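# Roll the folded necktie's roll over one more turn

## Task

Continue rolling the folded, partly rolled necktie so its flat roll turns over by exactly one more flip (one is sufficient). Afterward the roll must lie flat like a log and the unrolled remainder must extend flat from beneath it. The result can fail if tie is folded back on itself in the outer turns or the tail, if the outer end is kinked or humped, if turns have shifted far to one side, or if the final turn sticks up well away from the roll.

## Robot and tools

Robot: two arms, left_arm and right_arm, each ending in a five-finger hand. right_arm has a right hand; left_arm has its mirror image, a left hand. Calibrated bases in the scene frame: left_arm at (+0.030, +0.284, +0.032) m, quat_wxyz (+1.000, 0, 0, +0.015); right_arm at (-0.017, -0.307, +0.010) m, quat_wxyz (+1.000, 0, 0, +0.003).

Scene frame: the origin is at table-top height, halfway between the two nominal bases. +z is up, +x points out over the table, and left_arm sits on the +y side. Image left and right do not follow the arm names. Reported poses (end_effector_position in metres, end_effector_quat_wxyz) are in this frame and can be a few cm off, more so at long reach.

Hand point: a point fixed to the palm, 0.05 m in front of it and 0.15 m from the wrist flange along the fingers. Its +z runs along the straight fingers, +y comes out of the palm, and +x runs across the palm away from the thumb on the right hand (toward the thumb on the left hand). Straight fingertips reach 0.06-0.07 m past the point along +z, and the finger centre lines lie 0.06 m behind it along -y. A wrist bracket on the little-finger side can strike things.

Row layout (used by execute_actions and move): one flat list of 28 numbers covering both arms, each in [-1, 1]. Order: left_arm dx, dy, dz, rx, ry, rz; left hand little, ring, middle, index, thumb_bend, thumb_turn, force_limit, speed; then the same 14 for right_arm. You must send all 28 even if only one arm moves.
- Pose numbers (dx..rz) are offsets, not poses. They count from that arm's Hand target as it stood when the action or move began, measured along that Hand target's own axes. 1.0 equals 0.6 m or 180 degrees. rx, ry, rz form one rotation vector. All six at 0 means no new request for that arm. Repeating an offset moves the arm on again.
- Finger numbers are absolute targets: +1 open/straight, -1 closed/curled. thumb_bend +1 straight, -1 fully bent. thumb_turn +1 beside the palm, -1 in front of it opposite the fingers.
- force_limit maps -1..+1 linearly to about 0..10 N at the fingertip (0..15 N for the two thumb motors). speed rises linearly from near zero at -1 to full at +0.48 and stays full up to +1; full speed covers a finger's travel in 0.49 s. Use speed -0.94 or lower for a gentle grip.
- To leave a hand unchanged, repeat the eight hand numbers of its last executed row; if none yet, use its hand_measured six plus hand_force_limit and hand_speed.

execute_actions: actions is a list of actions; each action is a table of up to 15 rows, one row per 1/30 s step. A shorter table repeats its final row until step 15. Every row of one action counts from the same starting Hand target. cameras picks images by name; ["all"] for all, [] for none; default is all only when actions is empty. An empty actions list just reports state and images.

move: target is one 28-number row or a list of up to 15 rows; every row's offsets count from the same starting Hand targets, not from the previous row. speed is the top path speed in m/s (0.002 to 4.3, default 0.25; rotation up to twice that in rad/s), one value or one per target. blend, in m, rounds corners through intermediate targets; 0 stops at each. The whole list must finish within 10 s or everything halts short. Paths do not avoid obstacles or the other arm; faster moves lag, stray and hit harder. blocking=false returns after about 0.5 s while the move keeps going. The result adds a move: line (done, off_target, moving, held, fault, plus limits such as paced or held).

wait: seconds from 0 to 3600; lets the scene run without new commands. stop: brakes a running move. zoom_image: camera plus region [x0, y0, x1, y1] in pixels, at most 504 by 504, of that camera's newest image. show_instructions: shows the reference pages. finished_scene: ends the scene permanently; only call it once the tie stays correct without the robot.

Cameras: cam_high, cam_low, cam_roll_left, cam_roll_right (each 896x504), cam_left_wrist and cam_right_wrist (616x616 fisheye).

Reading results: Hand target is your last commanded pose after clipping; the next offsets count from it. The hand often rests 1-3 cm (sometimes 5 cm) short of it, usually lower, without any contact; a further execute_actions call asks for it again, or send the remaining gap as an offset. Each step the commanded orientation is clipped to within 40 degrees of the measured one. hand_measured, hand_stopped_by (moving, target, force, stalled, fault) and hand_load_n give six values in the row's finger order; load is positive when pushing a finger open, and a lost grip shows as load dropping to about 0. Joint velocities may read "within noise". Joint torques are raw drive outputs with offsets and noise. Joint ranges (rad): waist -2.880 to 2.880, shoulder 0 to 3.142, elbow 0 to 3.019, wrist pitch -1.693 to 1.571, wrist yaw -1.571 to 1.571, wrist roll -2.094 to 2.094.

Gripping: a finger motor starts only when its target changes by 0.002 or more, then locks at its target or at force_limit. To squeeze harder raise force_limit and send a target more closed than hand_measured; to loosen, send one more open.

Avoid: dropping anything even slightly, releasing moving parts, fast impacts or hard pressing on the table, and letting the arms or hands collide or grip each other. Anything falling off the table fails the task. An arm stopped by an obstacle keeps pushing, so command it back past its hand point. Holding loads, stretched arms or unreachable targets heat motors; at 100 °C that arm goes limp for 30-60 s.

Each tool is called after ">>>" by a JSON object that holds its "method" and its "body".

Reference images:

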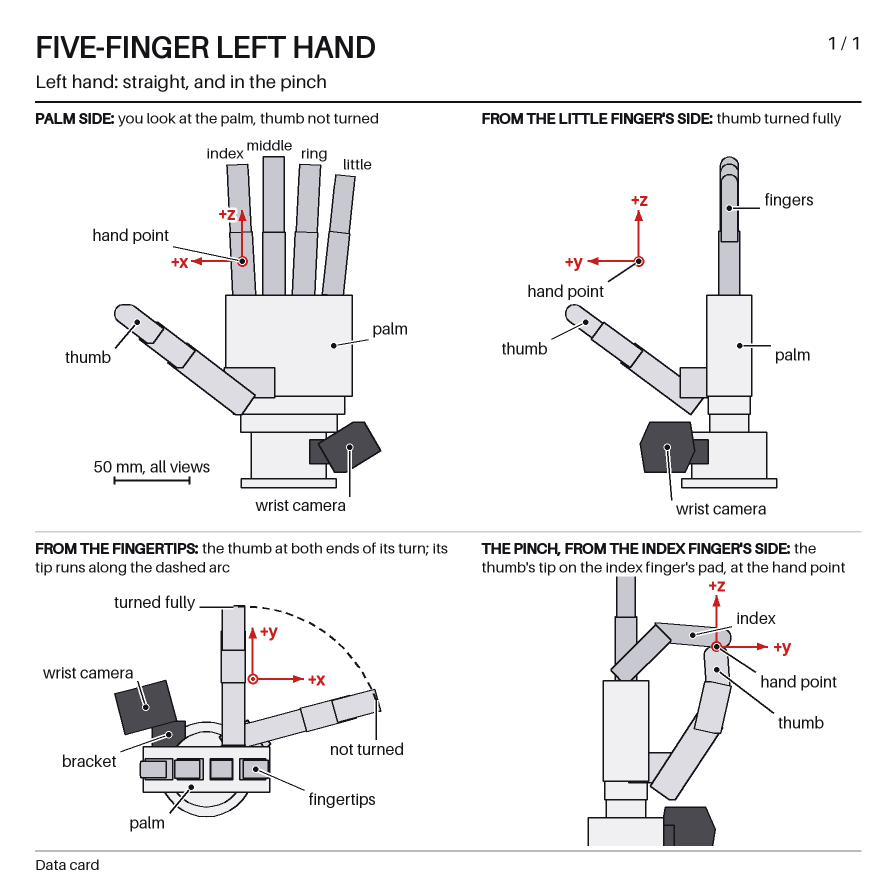

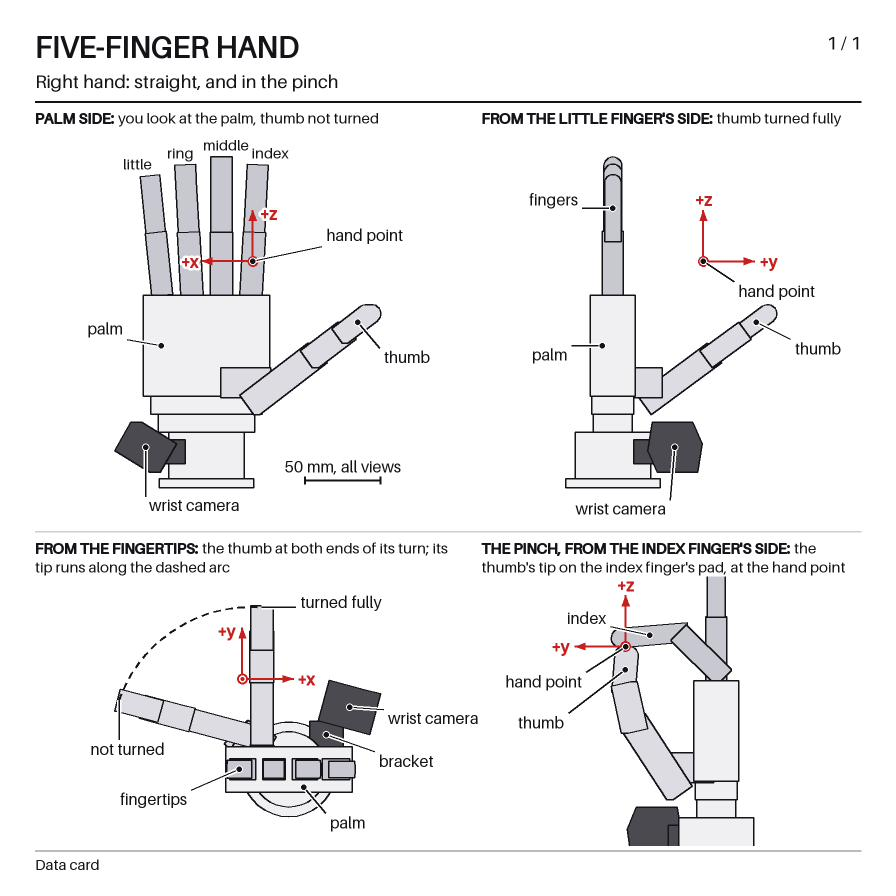

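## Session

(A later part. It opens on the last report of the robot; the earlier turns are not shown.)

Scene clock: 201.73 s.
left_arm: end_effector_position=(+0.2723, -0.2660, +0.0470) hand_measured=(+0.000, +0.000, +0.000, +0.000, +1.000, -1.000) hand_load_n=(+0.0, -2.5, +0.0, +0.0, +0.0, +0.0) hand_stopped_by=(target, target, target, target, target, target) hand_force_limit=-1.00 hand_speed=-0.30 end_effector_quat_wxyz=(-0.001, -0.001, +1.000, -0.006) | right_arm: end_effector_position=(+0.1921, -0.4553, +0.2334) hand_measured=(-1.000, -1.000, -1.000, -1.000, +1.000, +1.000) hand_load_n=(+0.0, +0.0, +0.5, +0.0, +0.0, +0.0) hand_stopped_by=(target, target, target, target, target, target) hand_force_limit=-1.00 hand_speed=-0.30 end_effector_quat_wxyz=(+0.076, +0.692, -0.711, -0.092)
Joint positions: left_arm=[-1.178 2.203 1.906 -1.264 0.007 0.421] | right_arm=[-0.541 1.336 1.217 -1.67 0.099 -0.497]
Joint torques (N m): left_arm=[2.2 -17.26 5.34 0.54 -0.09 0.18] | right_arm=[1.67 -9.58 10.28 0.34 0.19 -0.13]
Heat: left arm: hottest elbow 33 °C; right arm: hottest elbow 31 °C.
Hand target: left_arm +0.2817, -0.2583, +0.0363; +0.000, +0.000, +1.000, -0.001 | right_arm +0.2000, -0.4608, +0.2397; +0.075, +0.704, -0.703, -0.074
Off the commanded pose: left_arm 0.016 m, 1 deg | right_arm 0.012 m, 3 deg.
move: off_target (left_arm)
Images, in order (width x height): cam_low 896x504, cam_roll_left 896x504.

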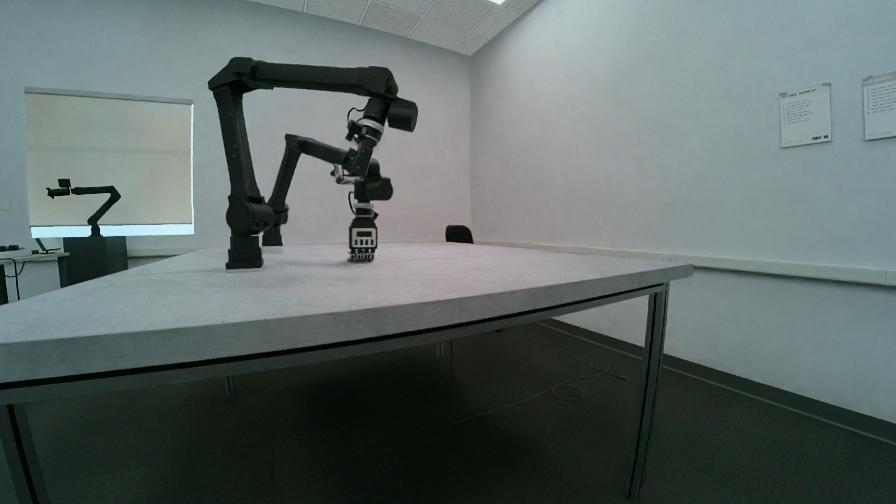

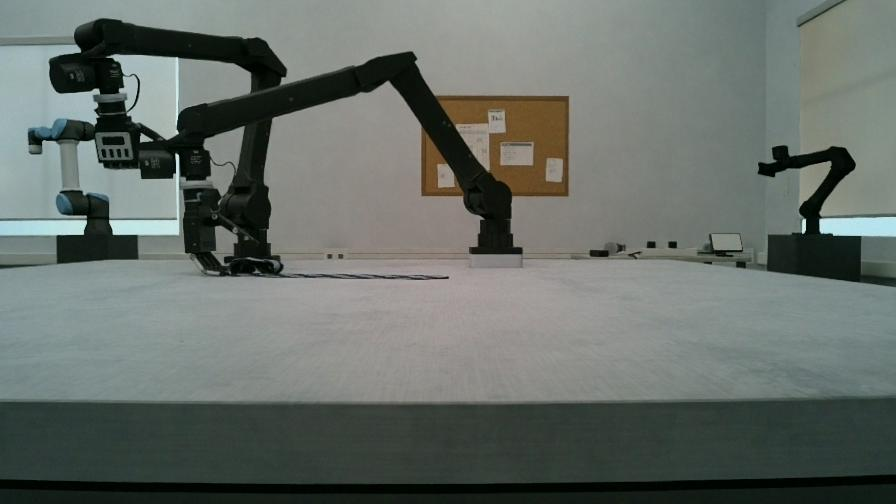

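>>> {"method": "move", "body": {"target": [[0, -0.05, -0.0083, 0, 0, 0, 0, 0, 0, 0, 1, -1, -1, -0.3, 0, 0, 0, 0, 0, 0, -1, -1, -1, -1, 1, 1, -1, -0.3], [-0.0267, -0.05, -0.0083, 0, 0, 0, 0, 0, 0, 0, 1, -1, -1, -0.3, 0, 0, 0, 0, 0, 0, -1, -1, -1, -1, 1, 1, -1, -0.3]], "speed": 0.06, "blend": [0.003, 0], "cameras": ["cam_low", "cam_roll_left"]}}

>>> {"method": "zoom_image", "body": {"camera": "cam_low", "region": [325, 190, 405, 270]}}

>>> {"method": "zoom_image", "body": {"camera": "cam_roll_left", "region": [180, 180, 320, 290]}}

Scene clock: 204.20 s.
left_arm: end_effector_position=(+0.2848, -0.2849, +0.0500) hand_measured=(+0.000, +0.000, +0.000, +0.000, +1.000, -1.000) hand_load_n=(+0.0, +0.0, +0.0, +0.5, +0.0, +0.0) hand_stopped_by=(target, target, target, target, target, target) hand_force_limit=-1.00 hand_speed=-0.30 end_effector_quat_wxyz=(-0.002, -0.003, +1.000, -0.003) | right_arm: end_effector_position=(+0.1921, -0.4553, +0.2334) hand_measured=(-1.000, -1.000, -1.000, -1.000, +1.000, +1.000) hand_load_n=(+0.0, +0.0, +0.0, +0.0, +0.0, +0.0) hand_stopped_by=(target, target, target, target, target, target) hand_force_limit=-1.00 hand_speed=-0.30 end_effector_quat_wxyz=(+0.076, +0.692, -0.711, -0.092)
Joint positions: left_arm=[-1.172 2.272 2.037 -1.332 0.007 0.423] | right_arm=[-0.541 1.336 1.217 -1.67 0.099 -0.497]
Joint torques (N m): left_arm=[2.02 -16.15 9.28 -0.28 -0.09 0.19] | right_arm=[1.73 -9.58 10.28 0.34 0.2 -0.13]
Heat: left arm: hottest elbow 33 °C; right arm: hottest elbow 32 °C.
Hand target: left_arm +0.2976, -0.2882, +0.0412; +0.000, +0.000, +1.000, -0.001 | right_arm +0.2000, -0.4608, +0.2397; +0.075, +0.704, -0.703, -0.074
Off the commanded pose: left_arm 0.016 m, 1 deg | right_arm 0.012 m, 3 deg.
move: off_target (left_arm)

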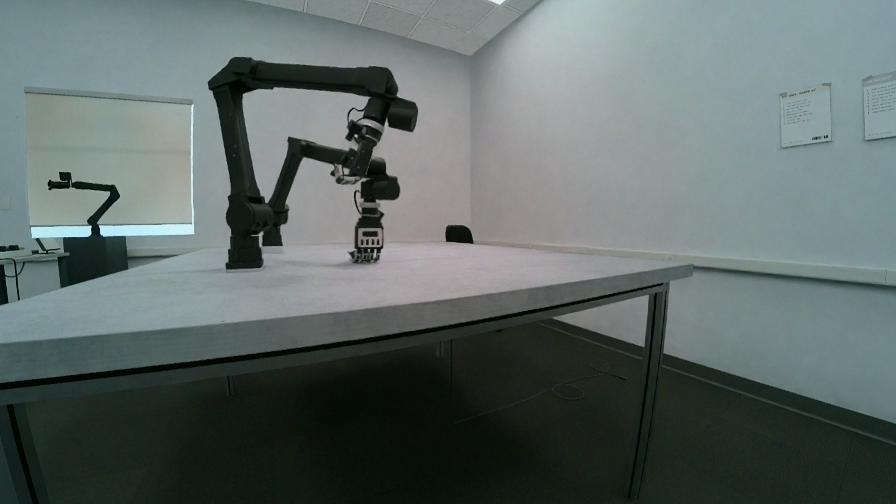

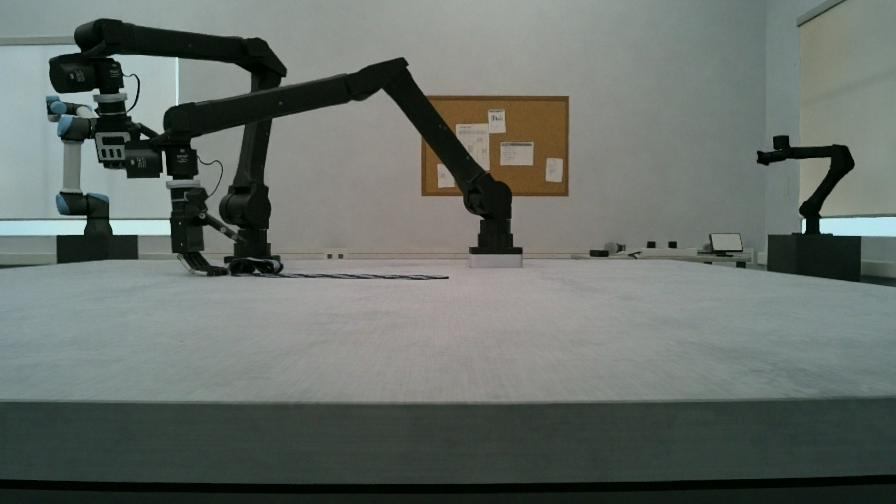

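Scaled by 6.300 from the camera's image (finer frame: 1280x720).

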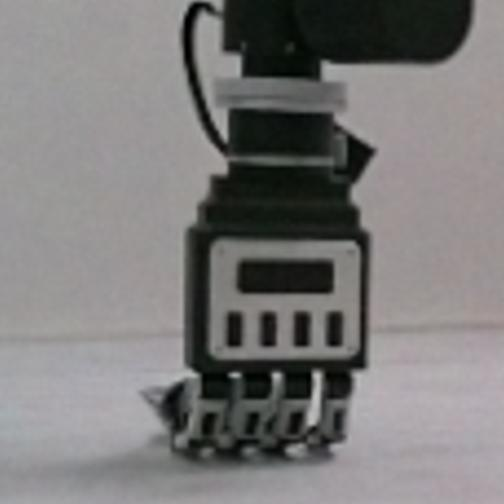

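Scaled by 3.600 from the camera's image (finer frame: 1280x720).

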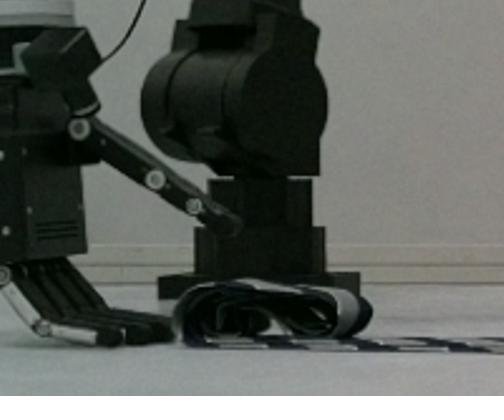

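>>> {"method": "move", "body": {"target": [0, 0.0667, 0.01, 0, 0, 0, 0, 0, 0, 0, 1, -1, -1, -0.3, 0, 0, 0, 0, 0, 0, -1, -1, -1, -1, 1, 1, -1, -0.3], "speed": 0.06, "cameras": ["cam_low", "cam_roll_left", "cam_high"]}}

>>> {"method": "zoom_image", "body": {"camera": "cam_low", "region": [325, 190, 405, 270]}}

>>> {"method": "zoom_image", "body": {"camera": "cam_roll_left", "region": [180, 180, 320, 290]}}

>>> {"method": "zoom_image", "body": {"camera": "cam_high", "region": [260, 290, 380, 410]}}

Scene clock: 205.80 s.
left_arm: end_effector_position=(+0.2880, -0.2564, +0.0470) hand_measured=(+0.000, +0.000, +0.000, +0.000, +1.000, -1.000) hand_load_n=(+0.0, -2.5, +0.0, +0.0, +0.0, +0.0) hand_stopped_by=(target, target, target, target, target, target) hand_force_limit=-1.00 hand_speed=-0.30 end_effector_quat_wxyz=(-0.001, -0.003, +1.000, -0.006) | right_arm: end_effector_position=(+0.1921, -0.4553, +0.2334) hand_measured=(-1.000, -1.000, -1.000, -1.000, +1.000, +1.000) hand_load_n=(+0.0, +0.0, +0.0, +0.0, +0.0, +0.0) hand_stopped_by=(target, target, target, target, target, target) hand_force_limit=-1.00 hand_speed=-0.30 end_effector_quat_wxyz=(+0.076, +0.692, -0.711, -0.092)
Joint positions: left_arm=[-1.15 2.197 1.896 -1.26 0.007 0.446] | right_arm=[-0.541 1.336 1.217 -1.67 0.099 -0.497]
Joint torques (N m): left_arm=[2.32 -17.08 5.29 0.55 -0.1 0.21] | right_arm=[1.61 -9.47 10.3 0.34 0.19 -0.13]
Heat: left arm: hottest elbow 33 °C; right arm: hottest elbow 32 °C.
Hand target: left_arm +0.2978, -0.2483, +0.0354; +0.000, +0.000, +1.000, -0.001 | right_arm +0.2000, -0.4608, +0.2397; +0.075, +0.704, -0.703, -0.074
Off the commanded pose: left_arm 0.017 m, 1 deg | right_arm 0.012 m, 3 deg.
move: off_target (left_arm)
Images, in order (width x height): cam_high 896x504, cam_low 896x504, cam_roll_left 896x504.

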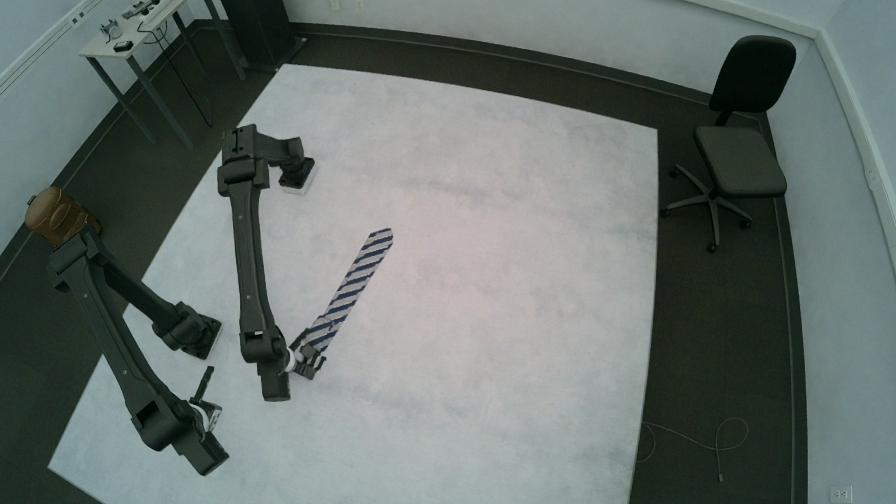

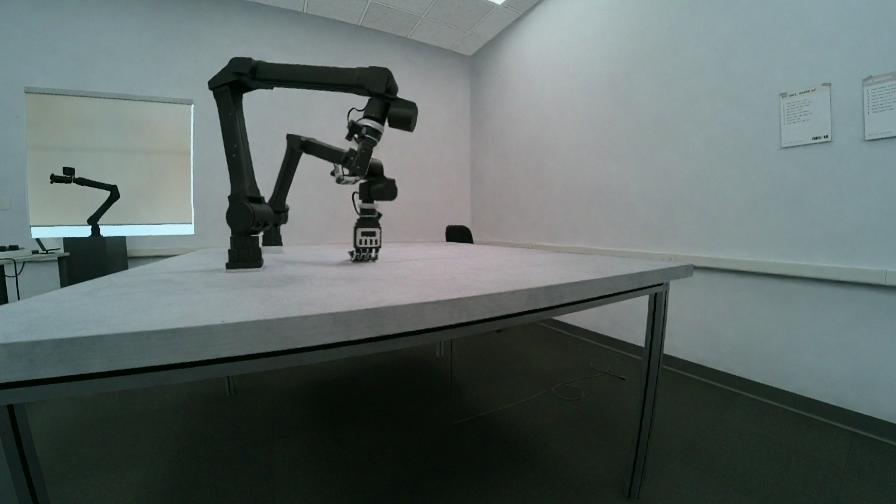

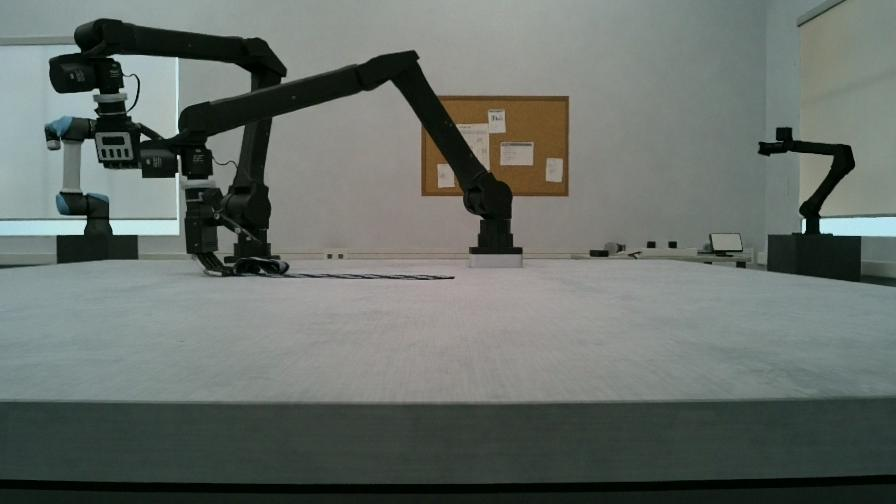

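Scaled by 6.300 from the camera's image (finer frame: 1280x720).

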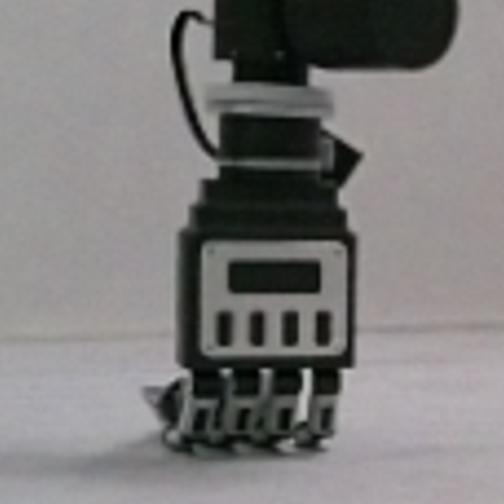

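Scaled by 3.600 from the camera's image (finer frame: 1280x720).

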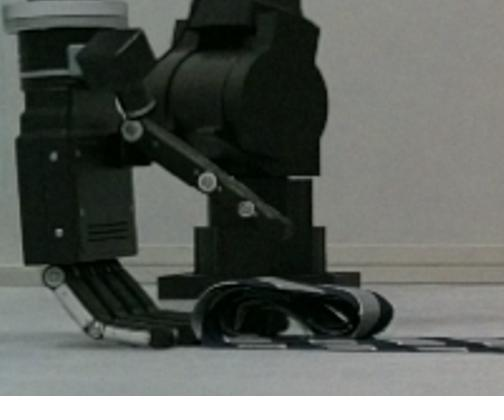

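Scaled by 4.200 from the camera's image (finer frame: 1280x720).

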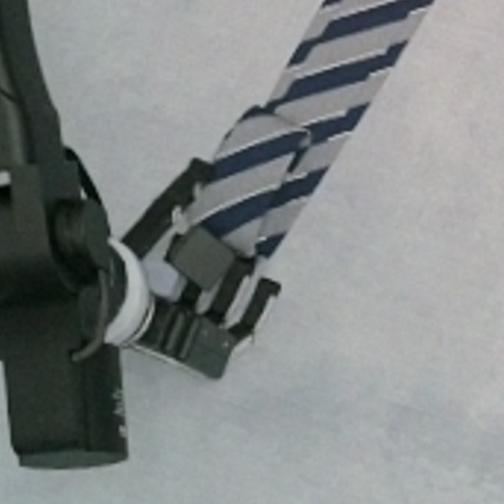

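>>> {"method": "move", "body": {"target": [[0, -0.02, -0.05, 0, 0, 0, 0.1, 0.1, 0.1, 0.1, 1, -1, -1, -0.3, 0, 0, 0, 0, 0, 0, -1, -1, -1, -1, 1, 1, -1, -0.3], [0, 0.0133, -0.0583, 0.1889, 0, 0, 0.1, 0.1, 0.1, 0.1, 1, -1, -1, -0.3, 0, 0, 0, 0, 0, 0, -1, -1, -1, -1, 1, 1, -1, -0.3]], "speed": 0.1, "blend": [0.005, 0], "cameras": ["cam_low", "cam_roll_left"]}}

>>> {"method": "zoom_image", "body": {"camera": "cam_low", "region": [325, 190, 405, 270]}}

>>> {"method": "zoom_image", "body": {"camera": "cam_roll_left", "region": [180, 180, 320, 290]}}

Scene clock: 211.20 s.
left_arm: end_effector_position=(+0.2899, -0.2393, +0.0649) hand_measured=(+0.100, +0.100, +0.100, +0.100, +1.000, -1.000) hand_load_n=(+0.0, +0.0, +0.0, -0.5, +0.0, +0.0) hand_stopped_by=(target, target, target, target, target, target) hand_force_limit=-1.00 hand_speed=-0.30 end_effector_quat_wxyz=(-0.007, -0.004, +0.960, -0.280) | right_arm: end_effector_position=(+0.1921, -0.4553, +0.2334) hand_measured=(-1.000, -1.000, -1.000, -1.000, +1.000, +1.000) hand_load_n=(+0.0, +0.0, +0.0, +0.0, -0.5, +0.0) hand_stopped_by=(target, target, target, target, target, target) hand_force_limit=-1.00 hand_speed=-0.30 end_effector_quat_wxyz=(+0.076, +0.692, -0.711, -0.092)
Joint positions: left_arm=[-1.041 1.83 1.325 -0.577 0.3 0.476] | right_arm=[-0.541 1.336 1.217 -1.67 0.099 -0.497]
Joint torques (N m): left_arm=[1.85 -14.39 6.17 1.62 0.46 0.14] | right_arm=[1.79 -9.52 10.26 0.35 0.19 -0.12]
Heat: left arm: hottest elbow 33 °C; right arm: hottest elbow 32 °C.
Hand target: left_arm +0.2978, -0.2402, +0.0702; +0.000, +0.000, +0.956, -0.293 | right_arm +0.2000, -0.4608, +0.2397; +0.075, +0.704, -0.703, -0.074
Off the commanded pose: left_arm 0.010 m, 2 deg | right_arm 0.012 m, 3 deg.
move: done

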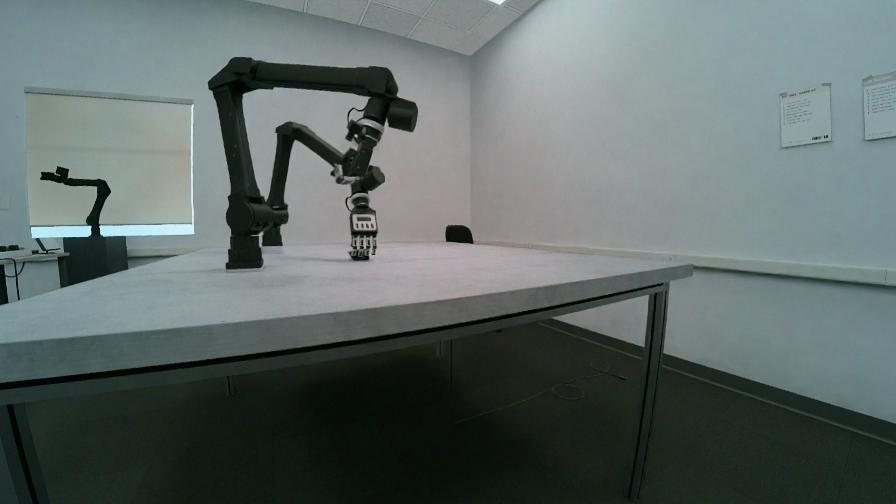

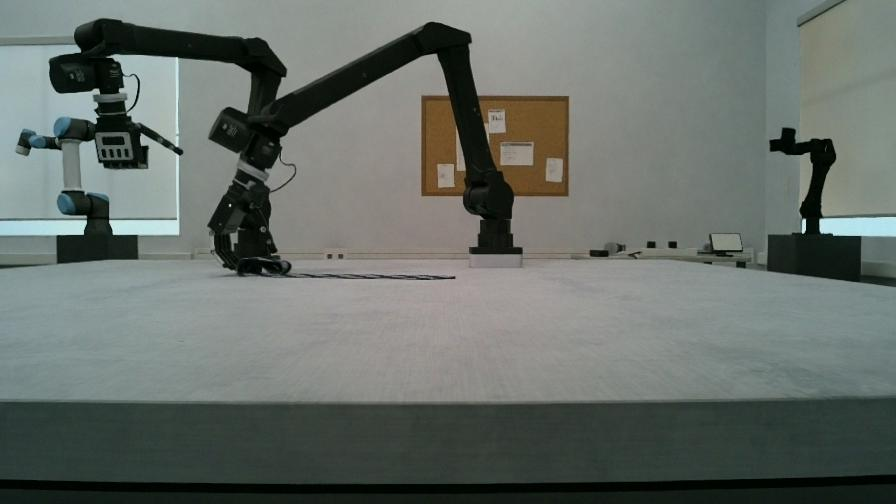

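Scaled by 6.300 from the camera's image (finer frame: 1280x720).

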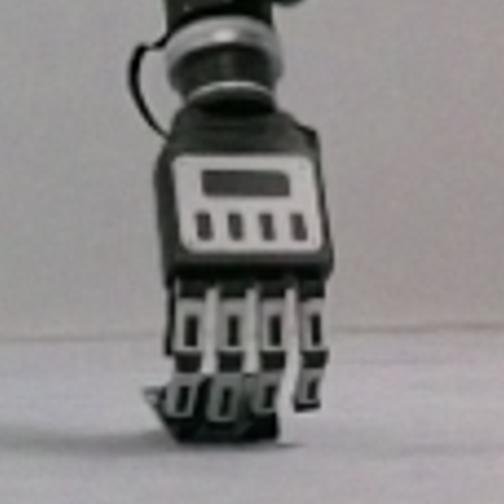

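Scaled by 3.600 from the camera's image (finer frame: 1280x720).

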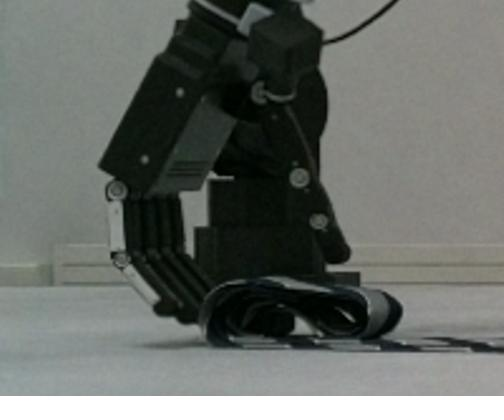

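>>> {"method": "move", "body": {"target": [[0, -0.0235, 0.0158, 0, 0, 0, -0.1, -0.1, -0.1, -0.1, 1, -1, -1, -0.3, 0, 0, 0, 0, 0, 0, -1, -1, -1, -1, 1, 1, -1, -0.3], [0, -0.0104, 0.0352, 0, 0, 0, -0.1, -0.1, -0.1, -0.1, 1, -1, -1, -0.3, 0, 0, 0, 0, 0, 0, -1, -1, -1, -1, 1, 1, -1, -0.3]], "speed": 0.06, "cameras": ["cam_low", "cam_roll_left"]}}

>>> {"method": "zoom_image", "body": {"camera": "cam_low", "region": [325, 190, 405, 270]}}

>>> {"method": "zoom_image", "body": {"camera": "cam_roll_left", "region": [180, 180, 320, 290]}}

Scene clock: 213.47 s.
left_arm: end_effector_position=(+0.2924, -0.2432, +0.0590) hand_measured=(-0.100, -0.100, -0.100, -0.100, +1.000, -1.000) hand_load_n=(+0.0, +0.0, +0.0, +0.0, +0.0, +0.0) hand_stopped_by=(target, target, target, target, target, target) hand_force_limit=-1.00 hand_speed=-0.30 end_effector_quat_wxyz=(-0.005, -0.003, +0.959, -0.284) | right_arm: end_effector_position=(+0.1921, -0.4553, +0.2334) hand_measured=(-1.000, -1.000, -1.000, -1.000, +1.000, +1.000) hand_load_n=(+0.0, +0.0, +0.0, +0.0, +0.0, +0.0) hand_stopped_by=(target, target, target, target, target, target) hand_force_limit=-1.00 hand_speed=-0.30 end_effector_quat_wxyz=(+0.076, +0.692, -0.711, -0.092)
Joint positions: left_arm=[-1.041 1.843 1.325 -0.554 0.3 0.476] | right_arm=[-0.541 1.336 1.217 -1.67 0.099 -0.497]
Joint torques (N m): left_arm=[0.5 -11.81 8.32 1.66 0.13 0.01] | right_arm=[1.67 -9.47 10.26 0.31 0.19 -0.13]
Heat: left arm: hottest elbow 32 °C; right arm: hottest elbow 32 °C.
Hand target: left_arm +0.2978, -0.2572, +0.0564; +0.000, +0.000, +0.956, -0.293 | right_arm +0.2000, -0.4608, +0.2397; +0.075, +0.704, -0.703, -0.074
Off the commanded pose: left_arm 0.015 m, 1 deg | right_arm 0.012 m, 3 deg.
move: off_target (left_arm)

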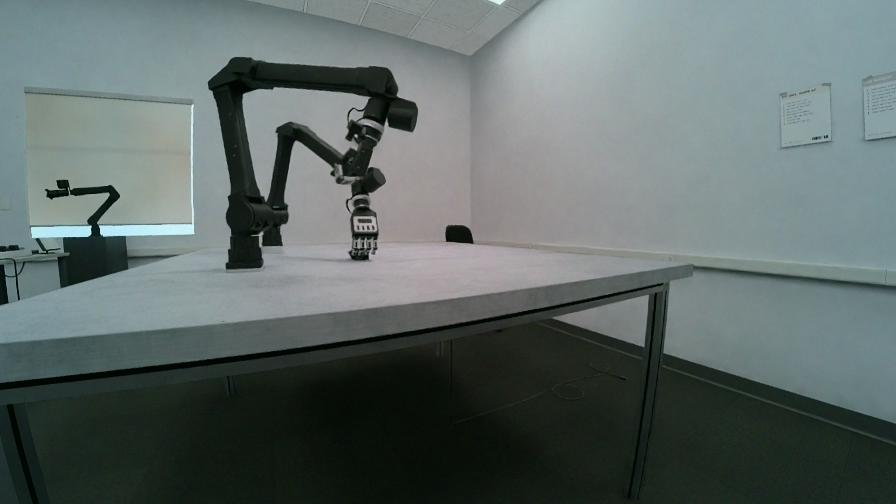

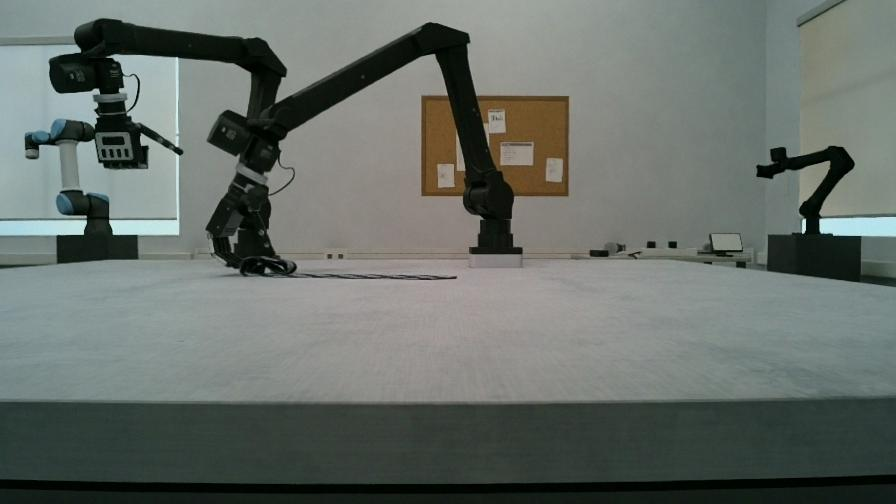

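Scaled by 6.300 from the camera's image (finer frame: 1280x720).

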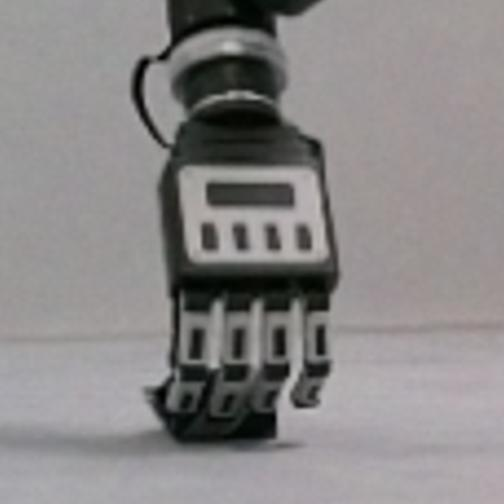

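Scaled by 3.600 from the camera's image (finer frame: 1280x720).

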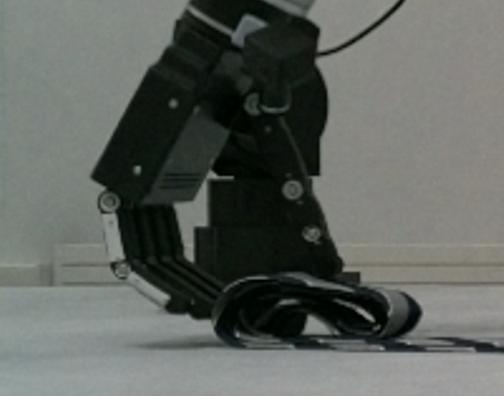

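>>> {"method": "move", "body": {"target": [[0, -0.0695, -0.0135, 0, 0, 0, -0.2, -0.2, -0.2, -0.2, 1, -1, -1, -0.3, 0, 0, 0, 0, 0, 0, -1, -1, -1, -1, 1, 1, -1, -0.3], [0, -0.0087, -0.0545, 0, 0, 0, -0.2, -0.2, -0.2, -0.2, 1, -1, -1, -0.3, 0, 0, 0, 0, 0, 0, -1, -1, -1, -1, 1, 1, -1, -0.3]], "speed": 0.1, "cameras": ["cam_low", "cam_roll_left"]}}

>>> {"method": "zoom_image", "body": {"camera": "cam_low", "region": [325, 190, 405, 270]}}

>>> {"method": "zoom_image", "body": {"camera": "cam_roll_left", "region": [180, 180, 320, 290]}}

Scene clock: 217.00 s.
left_arm: end_effector_position=(+0.2886, -0.2422, +0.0811) hand_measured=(-0.200, -0.200, -0.200, -0.200, +1.000, -1.000) hand_load_n=(+0.0, +0.0, +0.0, +0.0, +0.0, +0.0) hand_stopped_by=(target, target, target, target, target, target) hand_force_limit=-1.00 hand_speed=-0.30 end_effector_quat_wxyz=(-0.008, -0.006, +0.960, -0.280) | right_arm: end_effector_position=(+0.1921, -0.4553, +0.2334) hand_measured=(-1.000, -1.000, -1.000, -1.000, +1.000, +1.000) hand_load_n=(+0.0, +0.0, +0.0, +0.5, +0.0, +0.0) hand_stopped_by=(target, target, target, target, target, target) hand_force_limit=-1.00 hand_speed=-0.30 end_effector_quat_wxyz=(+0.076, +0.692, -0.711, -0.092)
Joint positions: left_arm=[-1.046 1.815 1.35 -0.615 0.298 0.467] | right_arm=[-0.541 1.336 1.217 -1.67 0.099 -0.497]
Joint torques (N m): left_arm=[2.08 -14.27 6.53 1.58 0.46 0.19] | right_arm=[1.73 -9.52 10.28 0.35 0.19 -0.13]
Heat: left arm: hottest elbow 33 °C; right arm: hottest elbow 32 °C.
Hand target: left_arm +0.2979, -0.2431, +0.0863; +0.000, +0.000, +0.956, -0.293 | right_arm +0.2000, -0.4608, +0.2397; +0.075, +0.704, -0.703, -0.074
Off the commanded pose: left_arm 0.011 m, 2 deg | right_arm 0.012 m, 3 deg.
move: off_target (left_arm)

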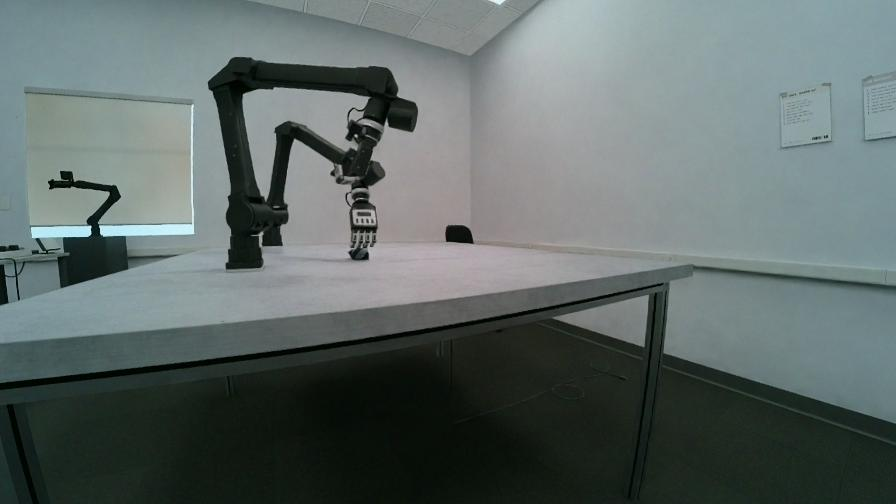

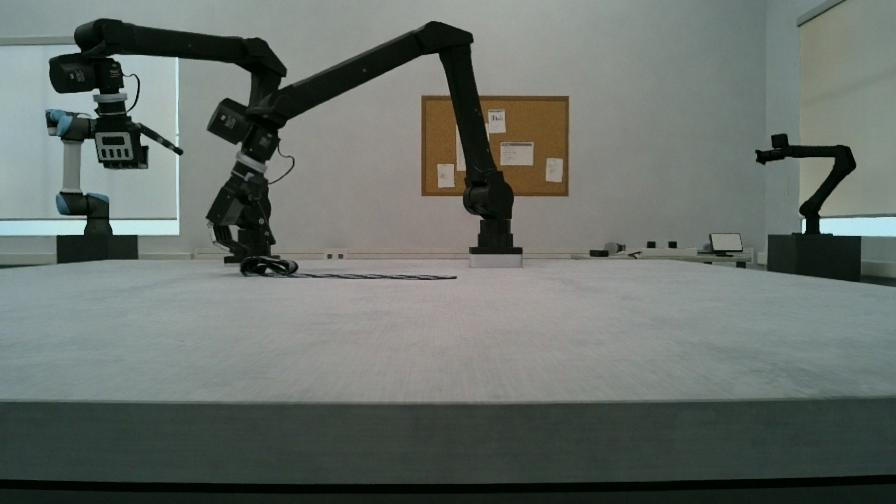

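Scaled by 6.300 from the camera's image (finer frame: 1280x720).

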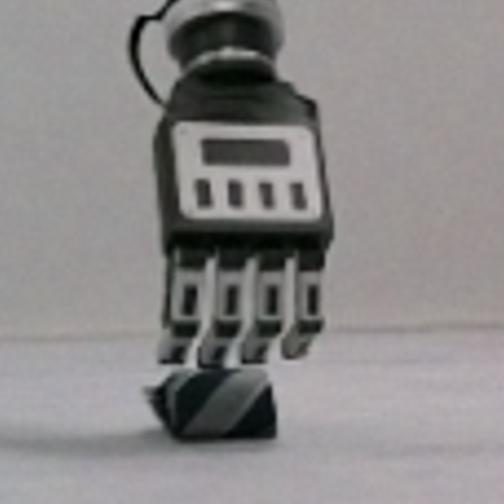

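Scaled by 3.600 from the camera's image (finer frame: 1280x720).

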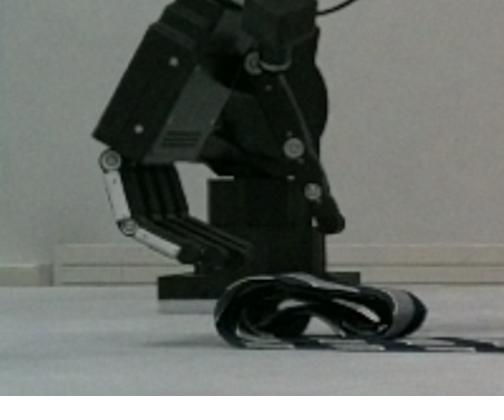

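>>> {"method": "move", "body": {"target": [[-0.0167, -0.0484, 0.0326, 0, 0, 0, -0.2, -0.2, -0.2, -0.2, 1, -1, -1, -0.3, 0, 0, 0, 0, 0, 0, -1, -1, -1, -1, 1, 1, -1, -0.3], [-0.0167, -0.0166, 0.0112, 0, 0, 0, -0.2, -0.2, -0.2, -0.2, 1, -1, -1, -0.3, 0, 0, 0, 0, 0, 0, -1, -1, -1, -1, 1, 1, -1, -0.3], [-0.0167, 0.0216, 0.0678, 0, 0, 0, -0.2, -0.2, -0.2, -0.2, 1, -1, -1, -0.3, 0, 0, 0, 0, 0, 0, -1, -1, -1, -1, 1, 1, -1, -0.3]], "speed": 0.08, "cameras": ["cam_low", "cam_roll_left"]}}

>>> {"method": "zoom_image", "body": {"camera": "cam_low", "region": [325, 190, 405, 270]}}

>>> {"method": "zoom_image", "body": {"camera": "cam_roll_left", "region": [180, 180, 320, 290]}}

Scene clock: 226.80 s.
left_arm: end_effector_position=(+0.3002, -0.2573, +0.0601) hand_measured=(-0.200, -0.200, -0.200, -0.200, +1.000, -1.000) hand_load_n=(+0.0, +0.0, +0.0, +0.0, +0.0, +0.0) hand_stopped_by=(target, target, target, target, target, target) hand_force_limit=-1.00 hand_speed=-0.30 end_effector_quat_wxyz=(+0.000, -0.004, +0.956, -0.294) | right_arm: end_effector_position=(+0.1921, -0.4553, +0.2334) hand_measured=(-1.000, -1.000, -1.000, -1.000, +1.000, +1.000) hand_load_n=(+0.0, +0.0, +0.0, +0.0, +0.0, +0.0) hand_stopped_by=(target, target, target, target, target, target) hand_force_limit=-1.00 hand_speed=-0.30 end_effector_quat_wxyz=(+0.076, +0.692, -0.711, -0.092)
Joint positions: left_arm=[-1.042 1.866 1.358 -0.539 0.3 0.47] | right_arm=[-0.541 1.336 1.217 -1.67 0.099 -0.497]
Joint torques (N m): left_arm=[2.02 -12.1 6.32 1.7 0.45 0.19] | right_arm=[1.73 -9.52 10.3 0.32 0.2 -0.13]
Heat: left arm: hottest elbow 32 °C; right arm: hottest elbow 33 °C.
Hand target: left_arm +0.3077, -0.2552, +0.0452; +0.000, +0.000, +0.956, -0.293 | right_arm +0.2000, -0.4608, +0.2397; +0.075, +0.704, -0.703, -0.074
Off the commanded pose: left_arm 0.017 m, 0 deg | right_arm 0.012 m, 3 deg.
move: off_target (left_arm)

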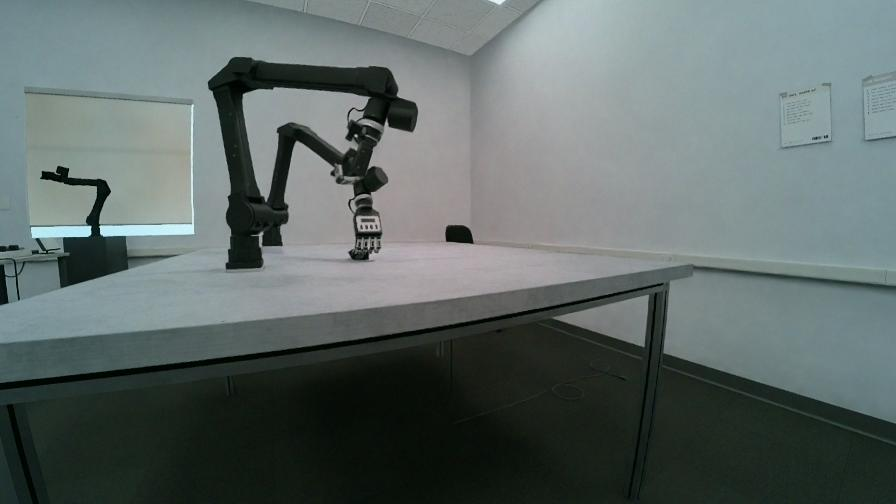

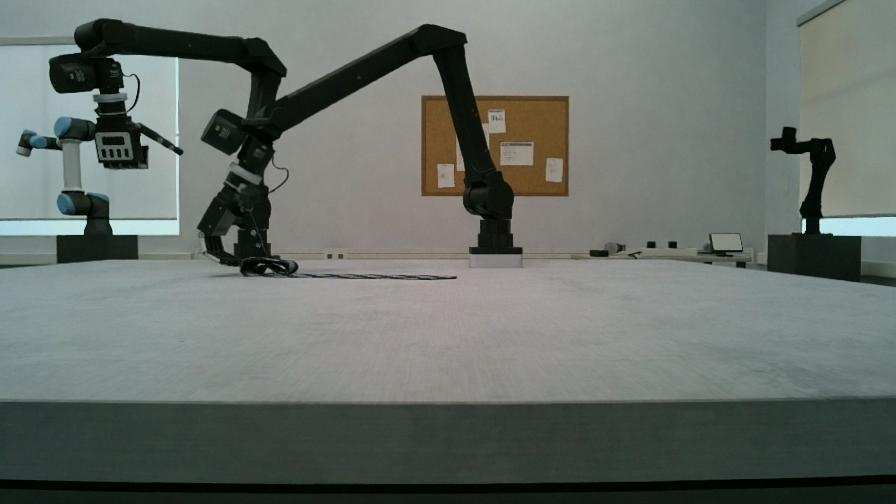

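Scaled by 6.300 from the camera's image (finer frame: 1280x720).

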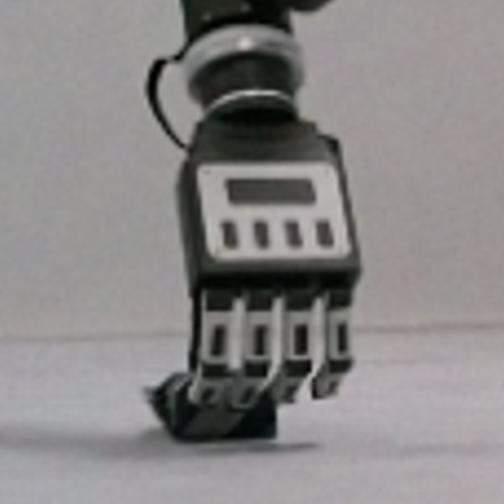

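Scaled by 3.600 from the camera's image (finer frame: 1280x720).

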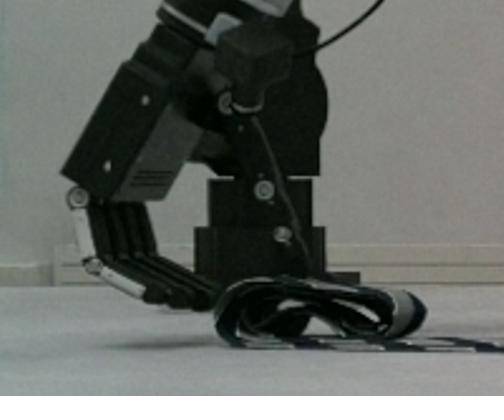

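>>> {"method": "move", "body": {"target": [0, 0.0121, 0.018, 0, 0, 0, -0.2, -0.2, -0.2, -0.2, 1, -1, -1, -0.3, 0, 0, 0, 0, 0, 0, -1, -1, -1, -1, 1, 1, -1, -0.3], "speed": 0.08, "cameras": ["cam_roll_left"]}}

>>> {"method": "zoom_image", "body": {"camera": "cam_roll_left", "region": [180, 180, 320, 290]}}

Scene clock: 228.13 s.
left_arm: end_effector_position=(+0.3002, -0.2578, +0.0480) hand_measured=(-0.200, -0.200, -0.200, -0.200, +1.000, -1.000) hand_load_n=(+0.0, +0.0, +0.0, +0.0, +0.0, +0.0) hand_stopped_by=(target, target, target, target, target, target) hand_force_limit=-1.00 hand_speed=-0.30 end_effector_quat_wxyz=(+0.000, -0.003, +0.956, -0.295) | right_arm: end_effector_position=(+0.1921, -0.4553, +0.2334) hand_measured=(-1.000, -1.000, -1.000, -1.000, +1.000, +1.000) hand_load_n=(+0.0, +0.0, +0.0, +0.0, +0.0, +0.0) hand_stopped_by=(target, target, target, target, target, target) hand_force_limit=-1.00 hand_speed=-0.30 end_effector_quat_wxyz=(+0.076, +0.692, -0.711, -0.092)
Joint positions: left_arm=[-1.042 1.882 1.346 -0.51 0.301 0.47] | right_arm=[-0.541 1.336 1.217 -1.67 0.099 -0.497]
Joint torques (N m): left_arm=[2.02 -12.16 6.19 1.69 0.44 0.19] | right_arm=[1.67 -9.47 10.29 0.34 0.2 -0.13]
Heat: left arm: hottest elbow 32 °C; right arm: hottest elbow 33 °C.
Hand target: left_arm +0.3078, -0.2553, +0.0324; +0.000, +0.000, +0.956, -0.293 | right_arm +0.2000, -0.4608, +0.2397; +0.075, +0.704, -0.703, -0.074
Off the commanded pose: left_arm 0.018 m, 0 deg | right_arm 0.012 m, 3 deg.
move: off_target (left_arm)

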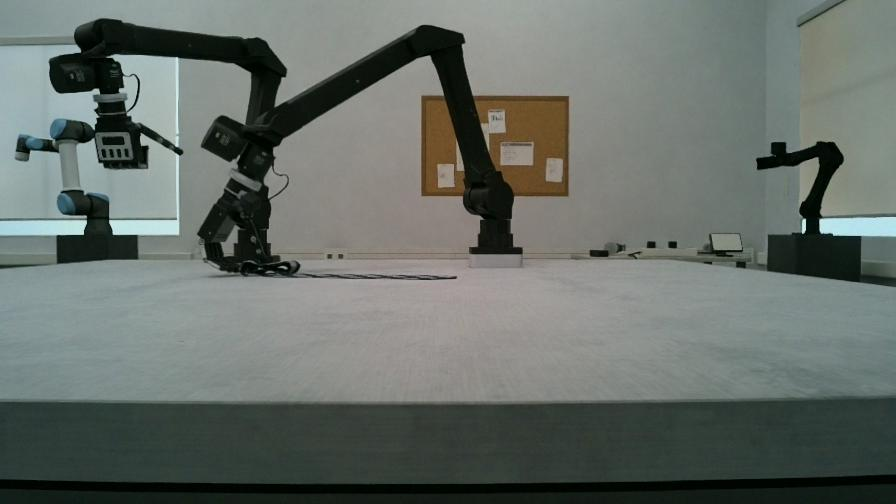

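Scaled by 3.600 from the camera's image (finer frame: 1280x720).

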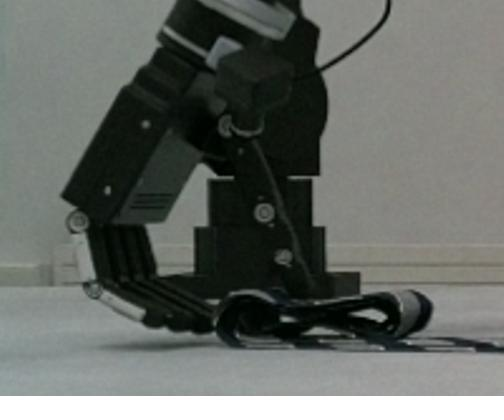

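>>> {"method": "move", "body": {"target": [0, 0, 0, 0, 0, 0, -0.2, -0.2, -0.2, -0.2, 0.55, -1, -0.6, -0.8, 0, 0, 0, 0, 0, 0, -1, -1, -1, -1, 1, 1, -1, -0.3], "speed": 0.08, "cameras": ["cam_roll_left"]}}

>>> {"method": "zoom_image", "body": {"camera": "cam_roll_left", "region": [180, 180, 320, 290]}}

Scene clock: 230.57 s.
left_arm: end_effector_position=(+0.3010, -0.2574, +0.0480) hand_measured=(-0.200, -0.200, -0.200, -0.200, +0.552, -1.000) hand_load_n=(+0.0, +0.0, +2.0, +0.0, +3.0, +1.0) hand_stopped_by=(target, target, target, target, target, target) hand_force_limit=-0.60 hand_speed=-0.80 end_effector_quat_wxyz=(+0.000, -0.004, +0.956, -0.295) | right_arm: end_effector_position=(+0.1921, -0.4553, +0.2334) hand_measured=(-1.000, -1.000, -1.000, -1.000, +1.000, +1.000) hand_load_n=(+0.0, +0.5, +0.0, +0.0, +0.0, +0.0) hand_stopped_by=(target, target, target, target, target, target) hand_force_limit=-1.00 hand_speed=-0.30 end_effector_quat_wxyz=(+0.076, +0.692, -0.711, -0.092)
Joint positions: left_arm=[-1.041 1.882 1.346 -0.51 0.301 0.47] | right_arm=[-0.541 1.336 1.217 -1.67 0.099 -0.497]
Joint torques (N m): left_arm=[1.85 -12.1 6.22 1.7 0.44 0.19] | right_arm=[1.67 -9.52 10.29 0.34 0.2 -0.13]
Heat: left arm: hottest elbow 32 °C; right arm: hottest elbow 33 °C.
Hand target: left_arm +0.3078, -0.2553, +0.0324; +0.000, +0.000, +0.956, -0.293 | right_arm +0.2000, -0.4608, +0.2397; +0.075, +0.704, -0.703, -0.074
Off the commanded pose: left_arm 0.017 m, 1 deg | right_arm 0.012 m, 3 deg.
move: done

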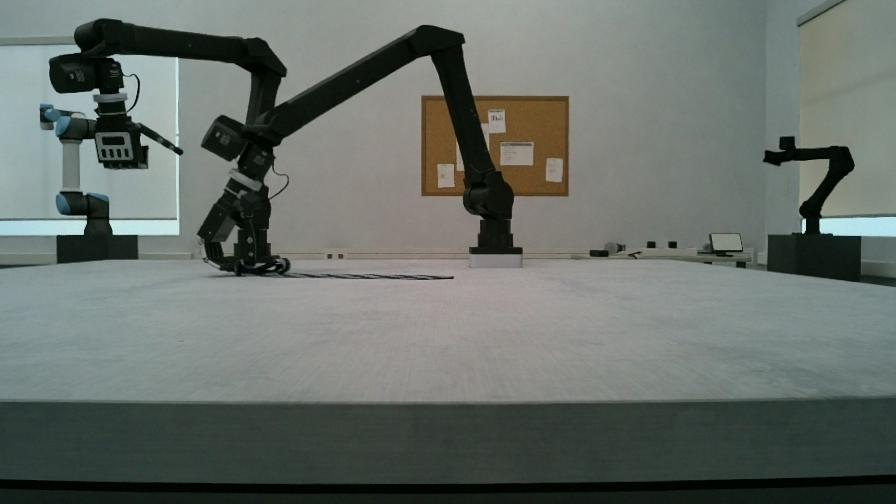

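Scaled by 3.600 from the camera's image (finer frame: 1280x720).

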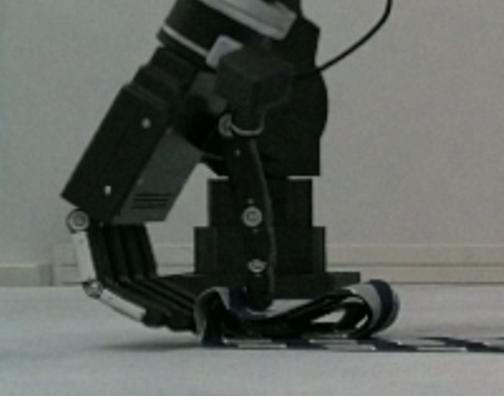

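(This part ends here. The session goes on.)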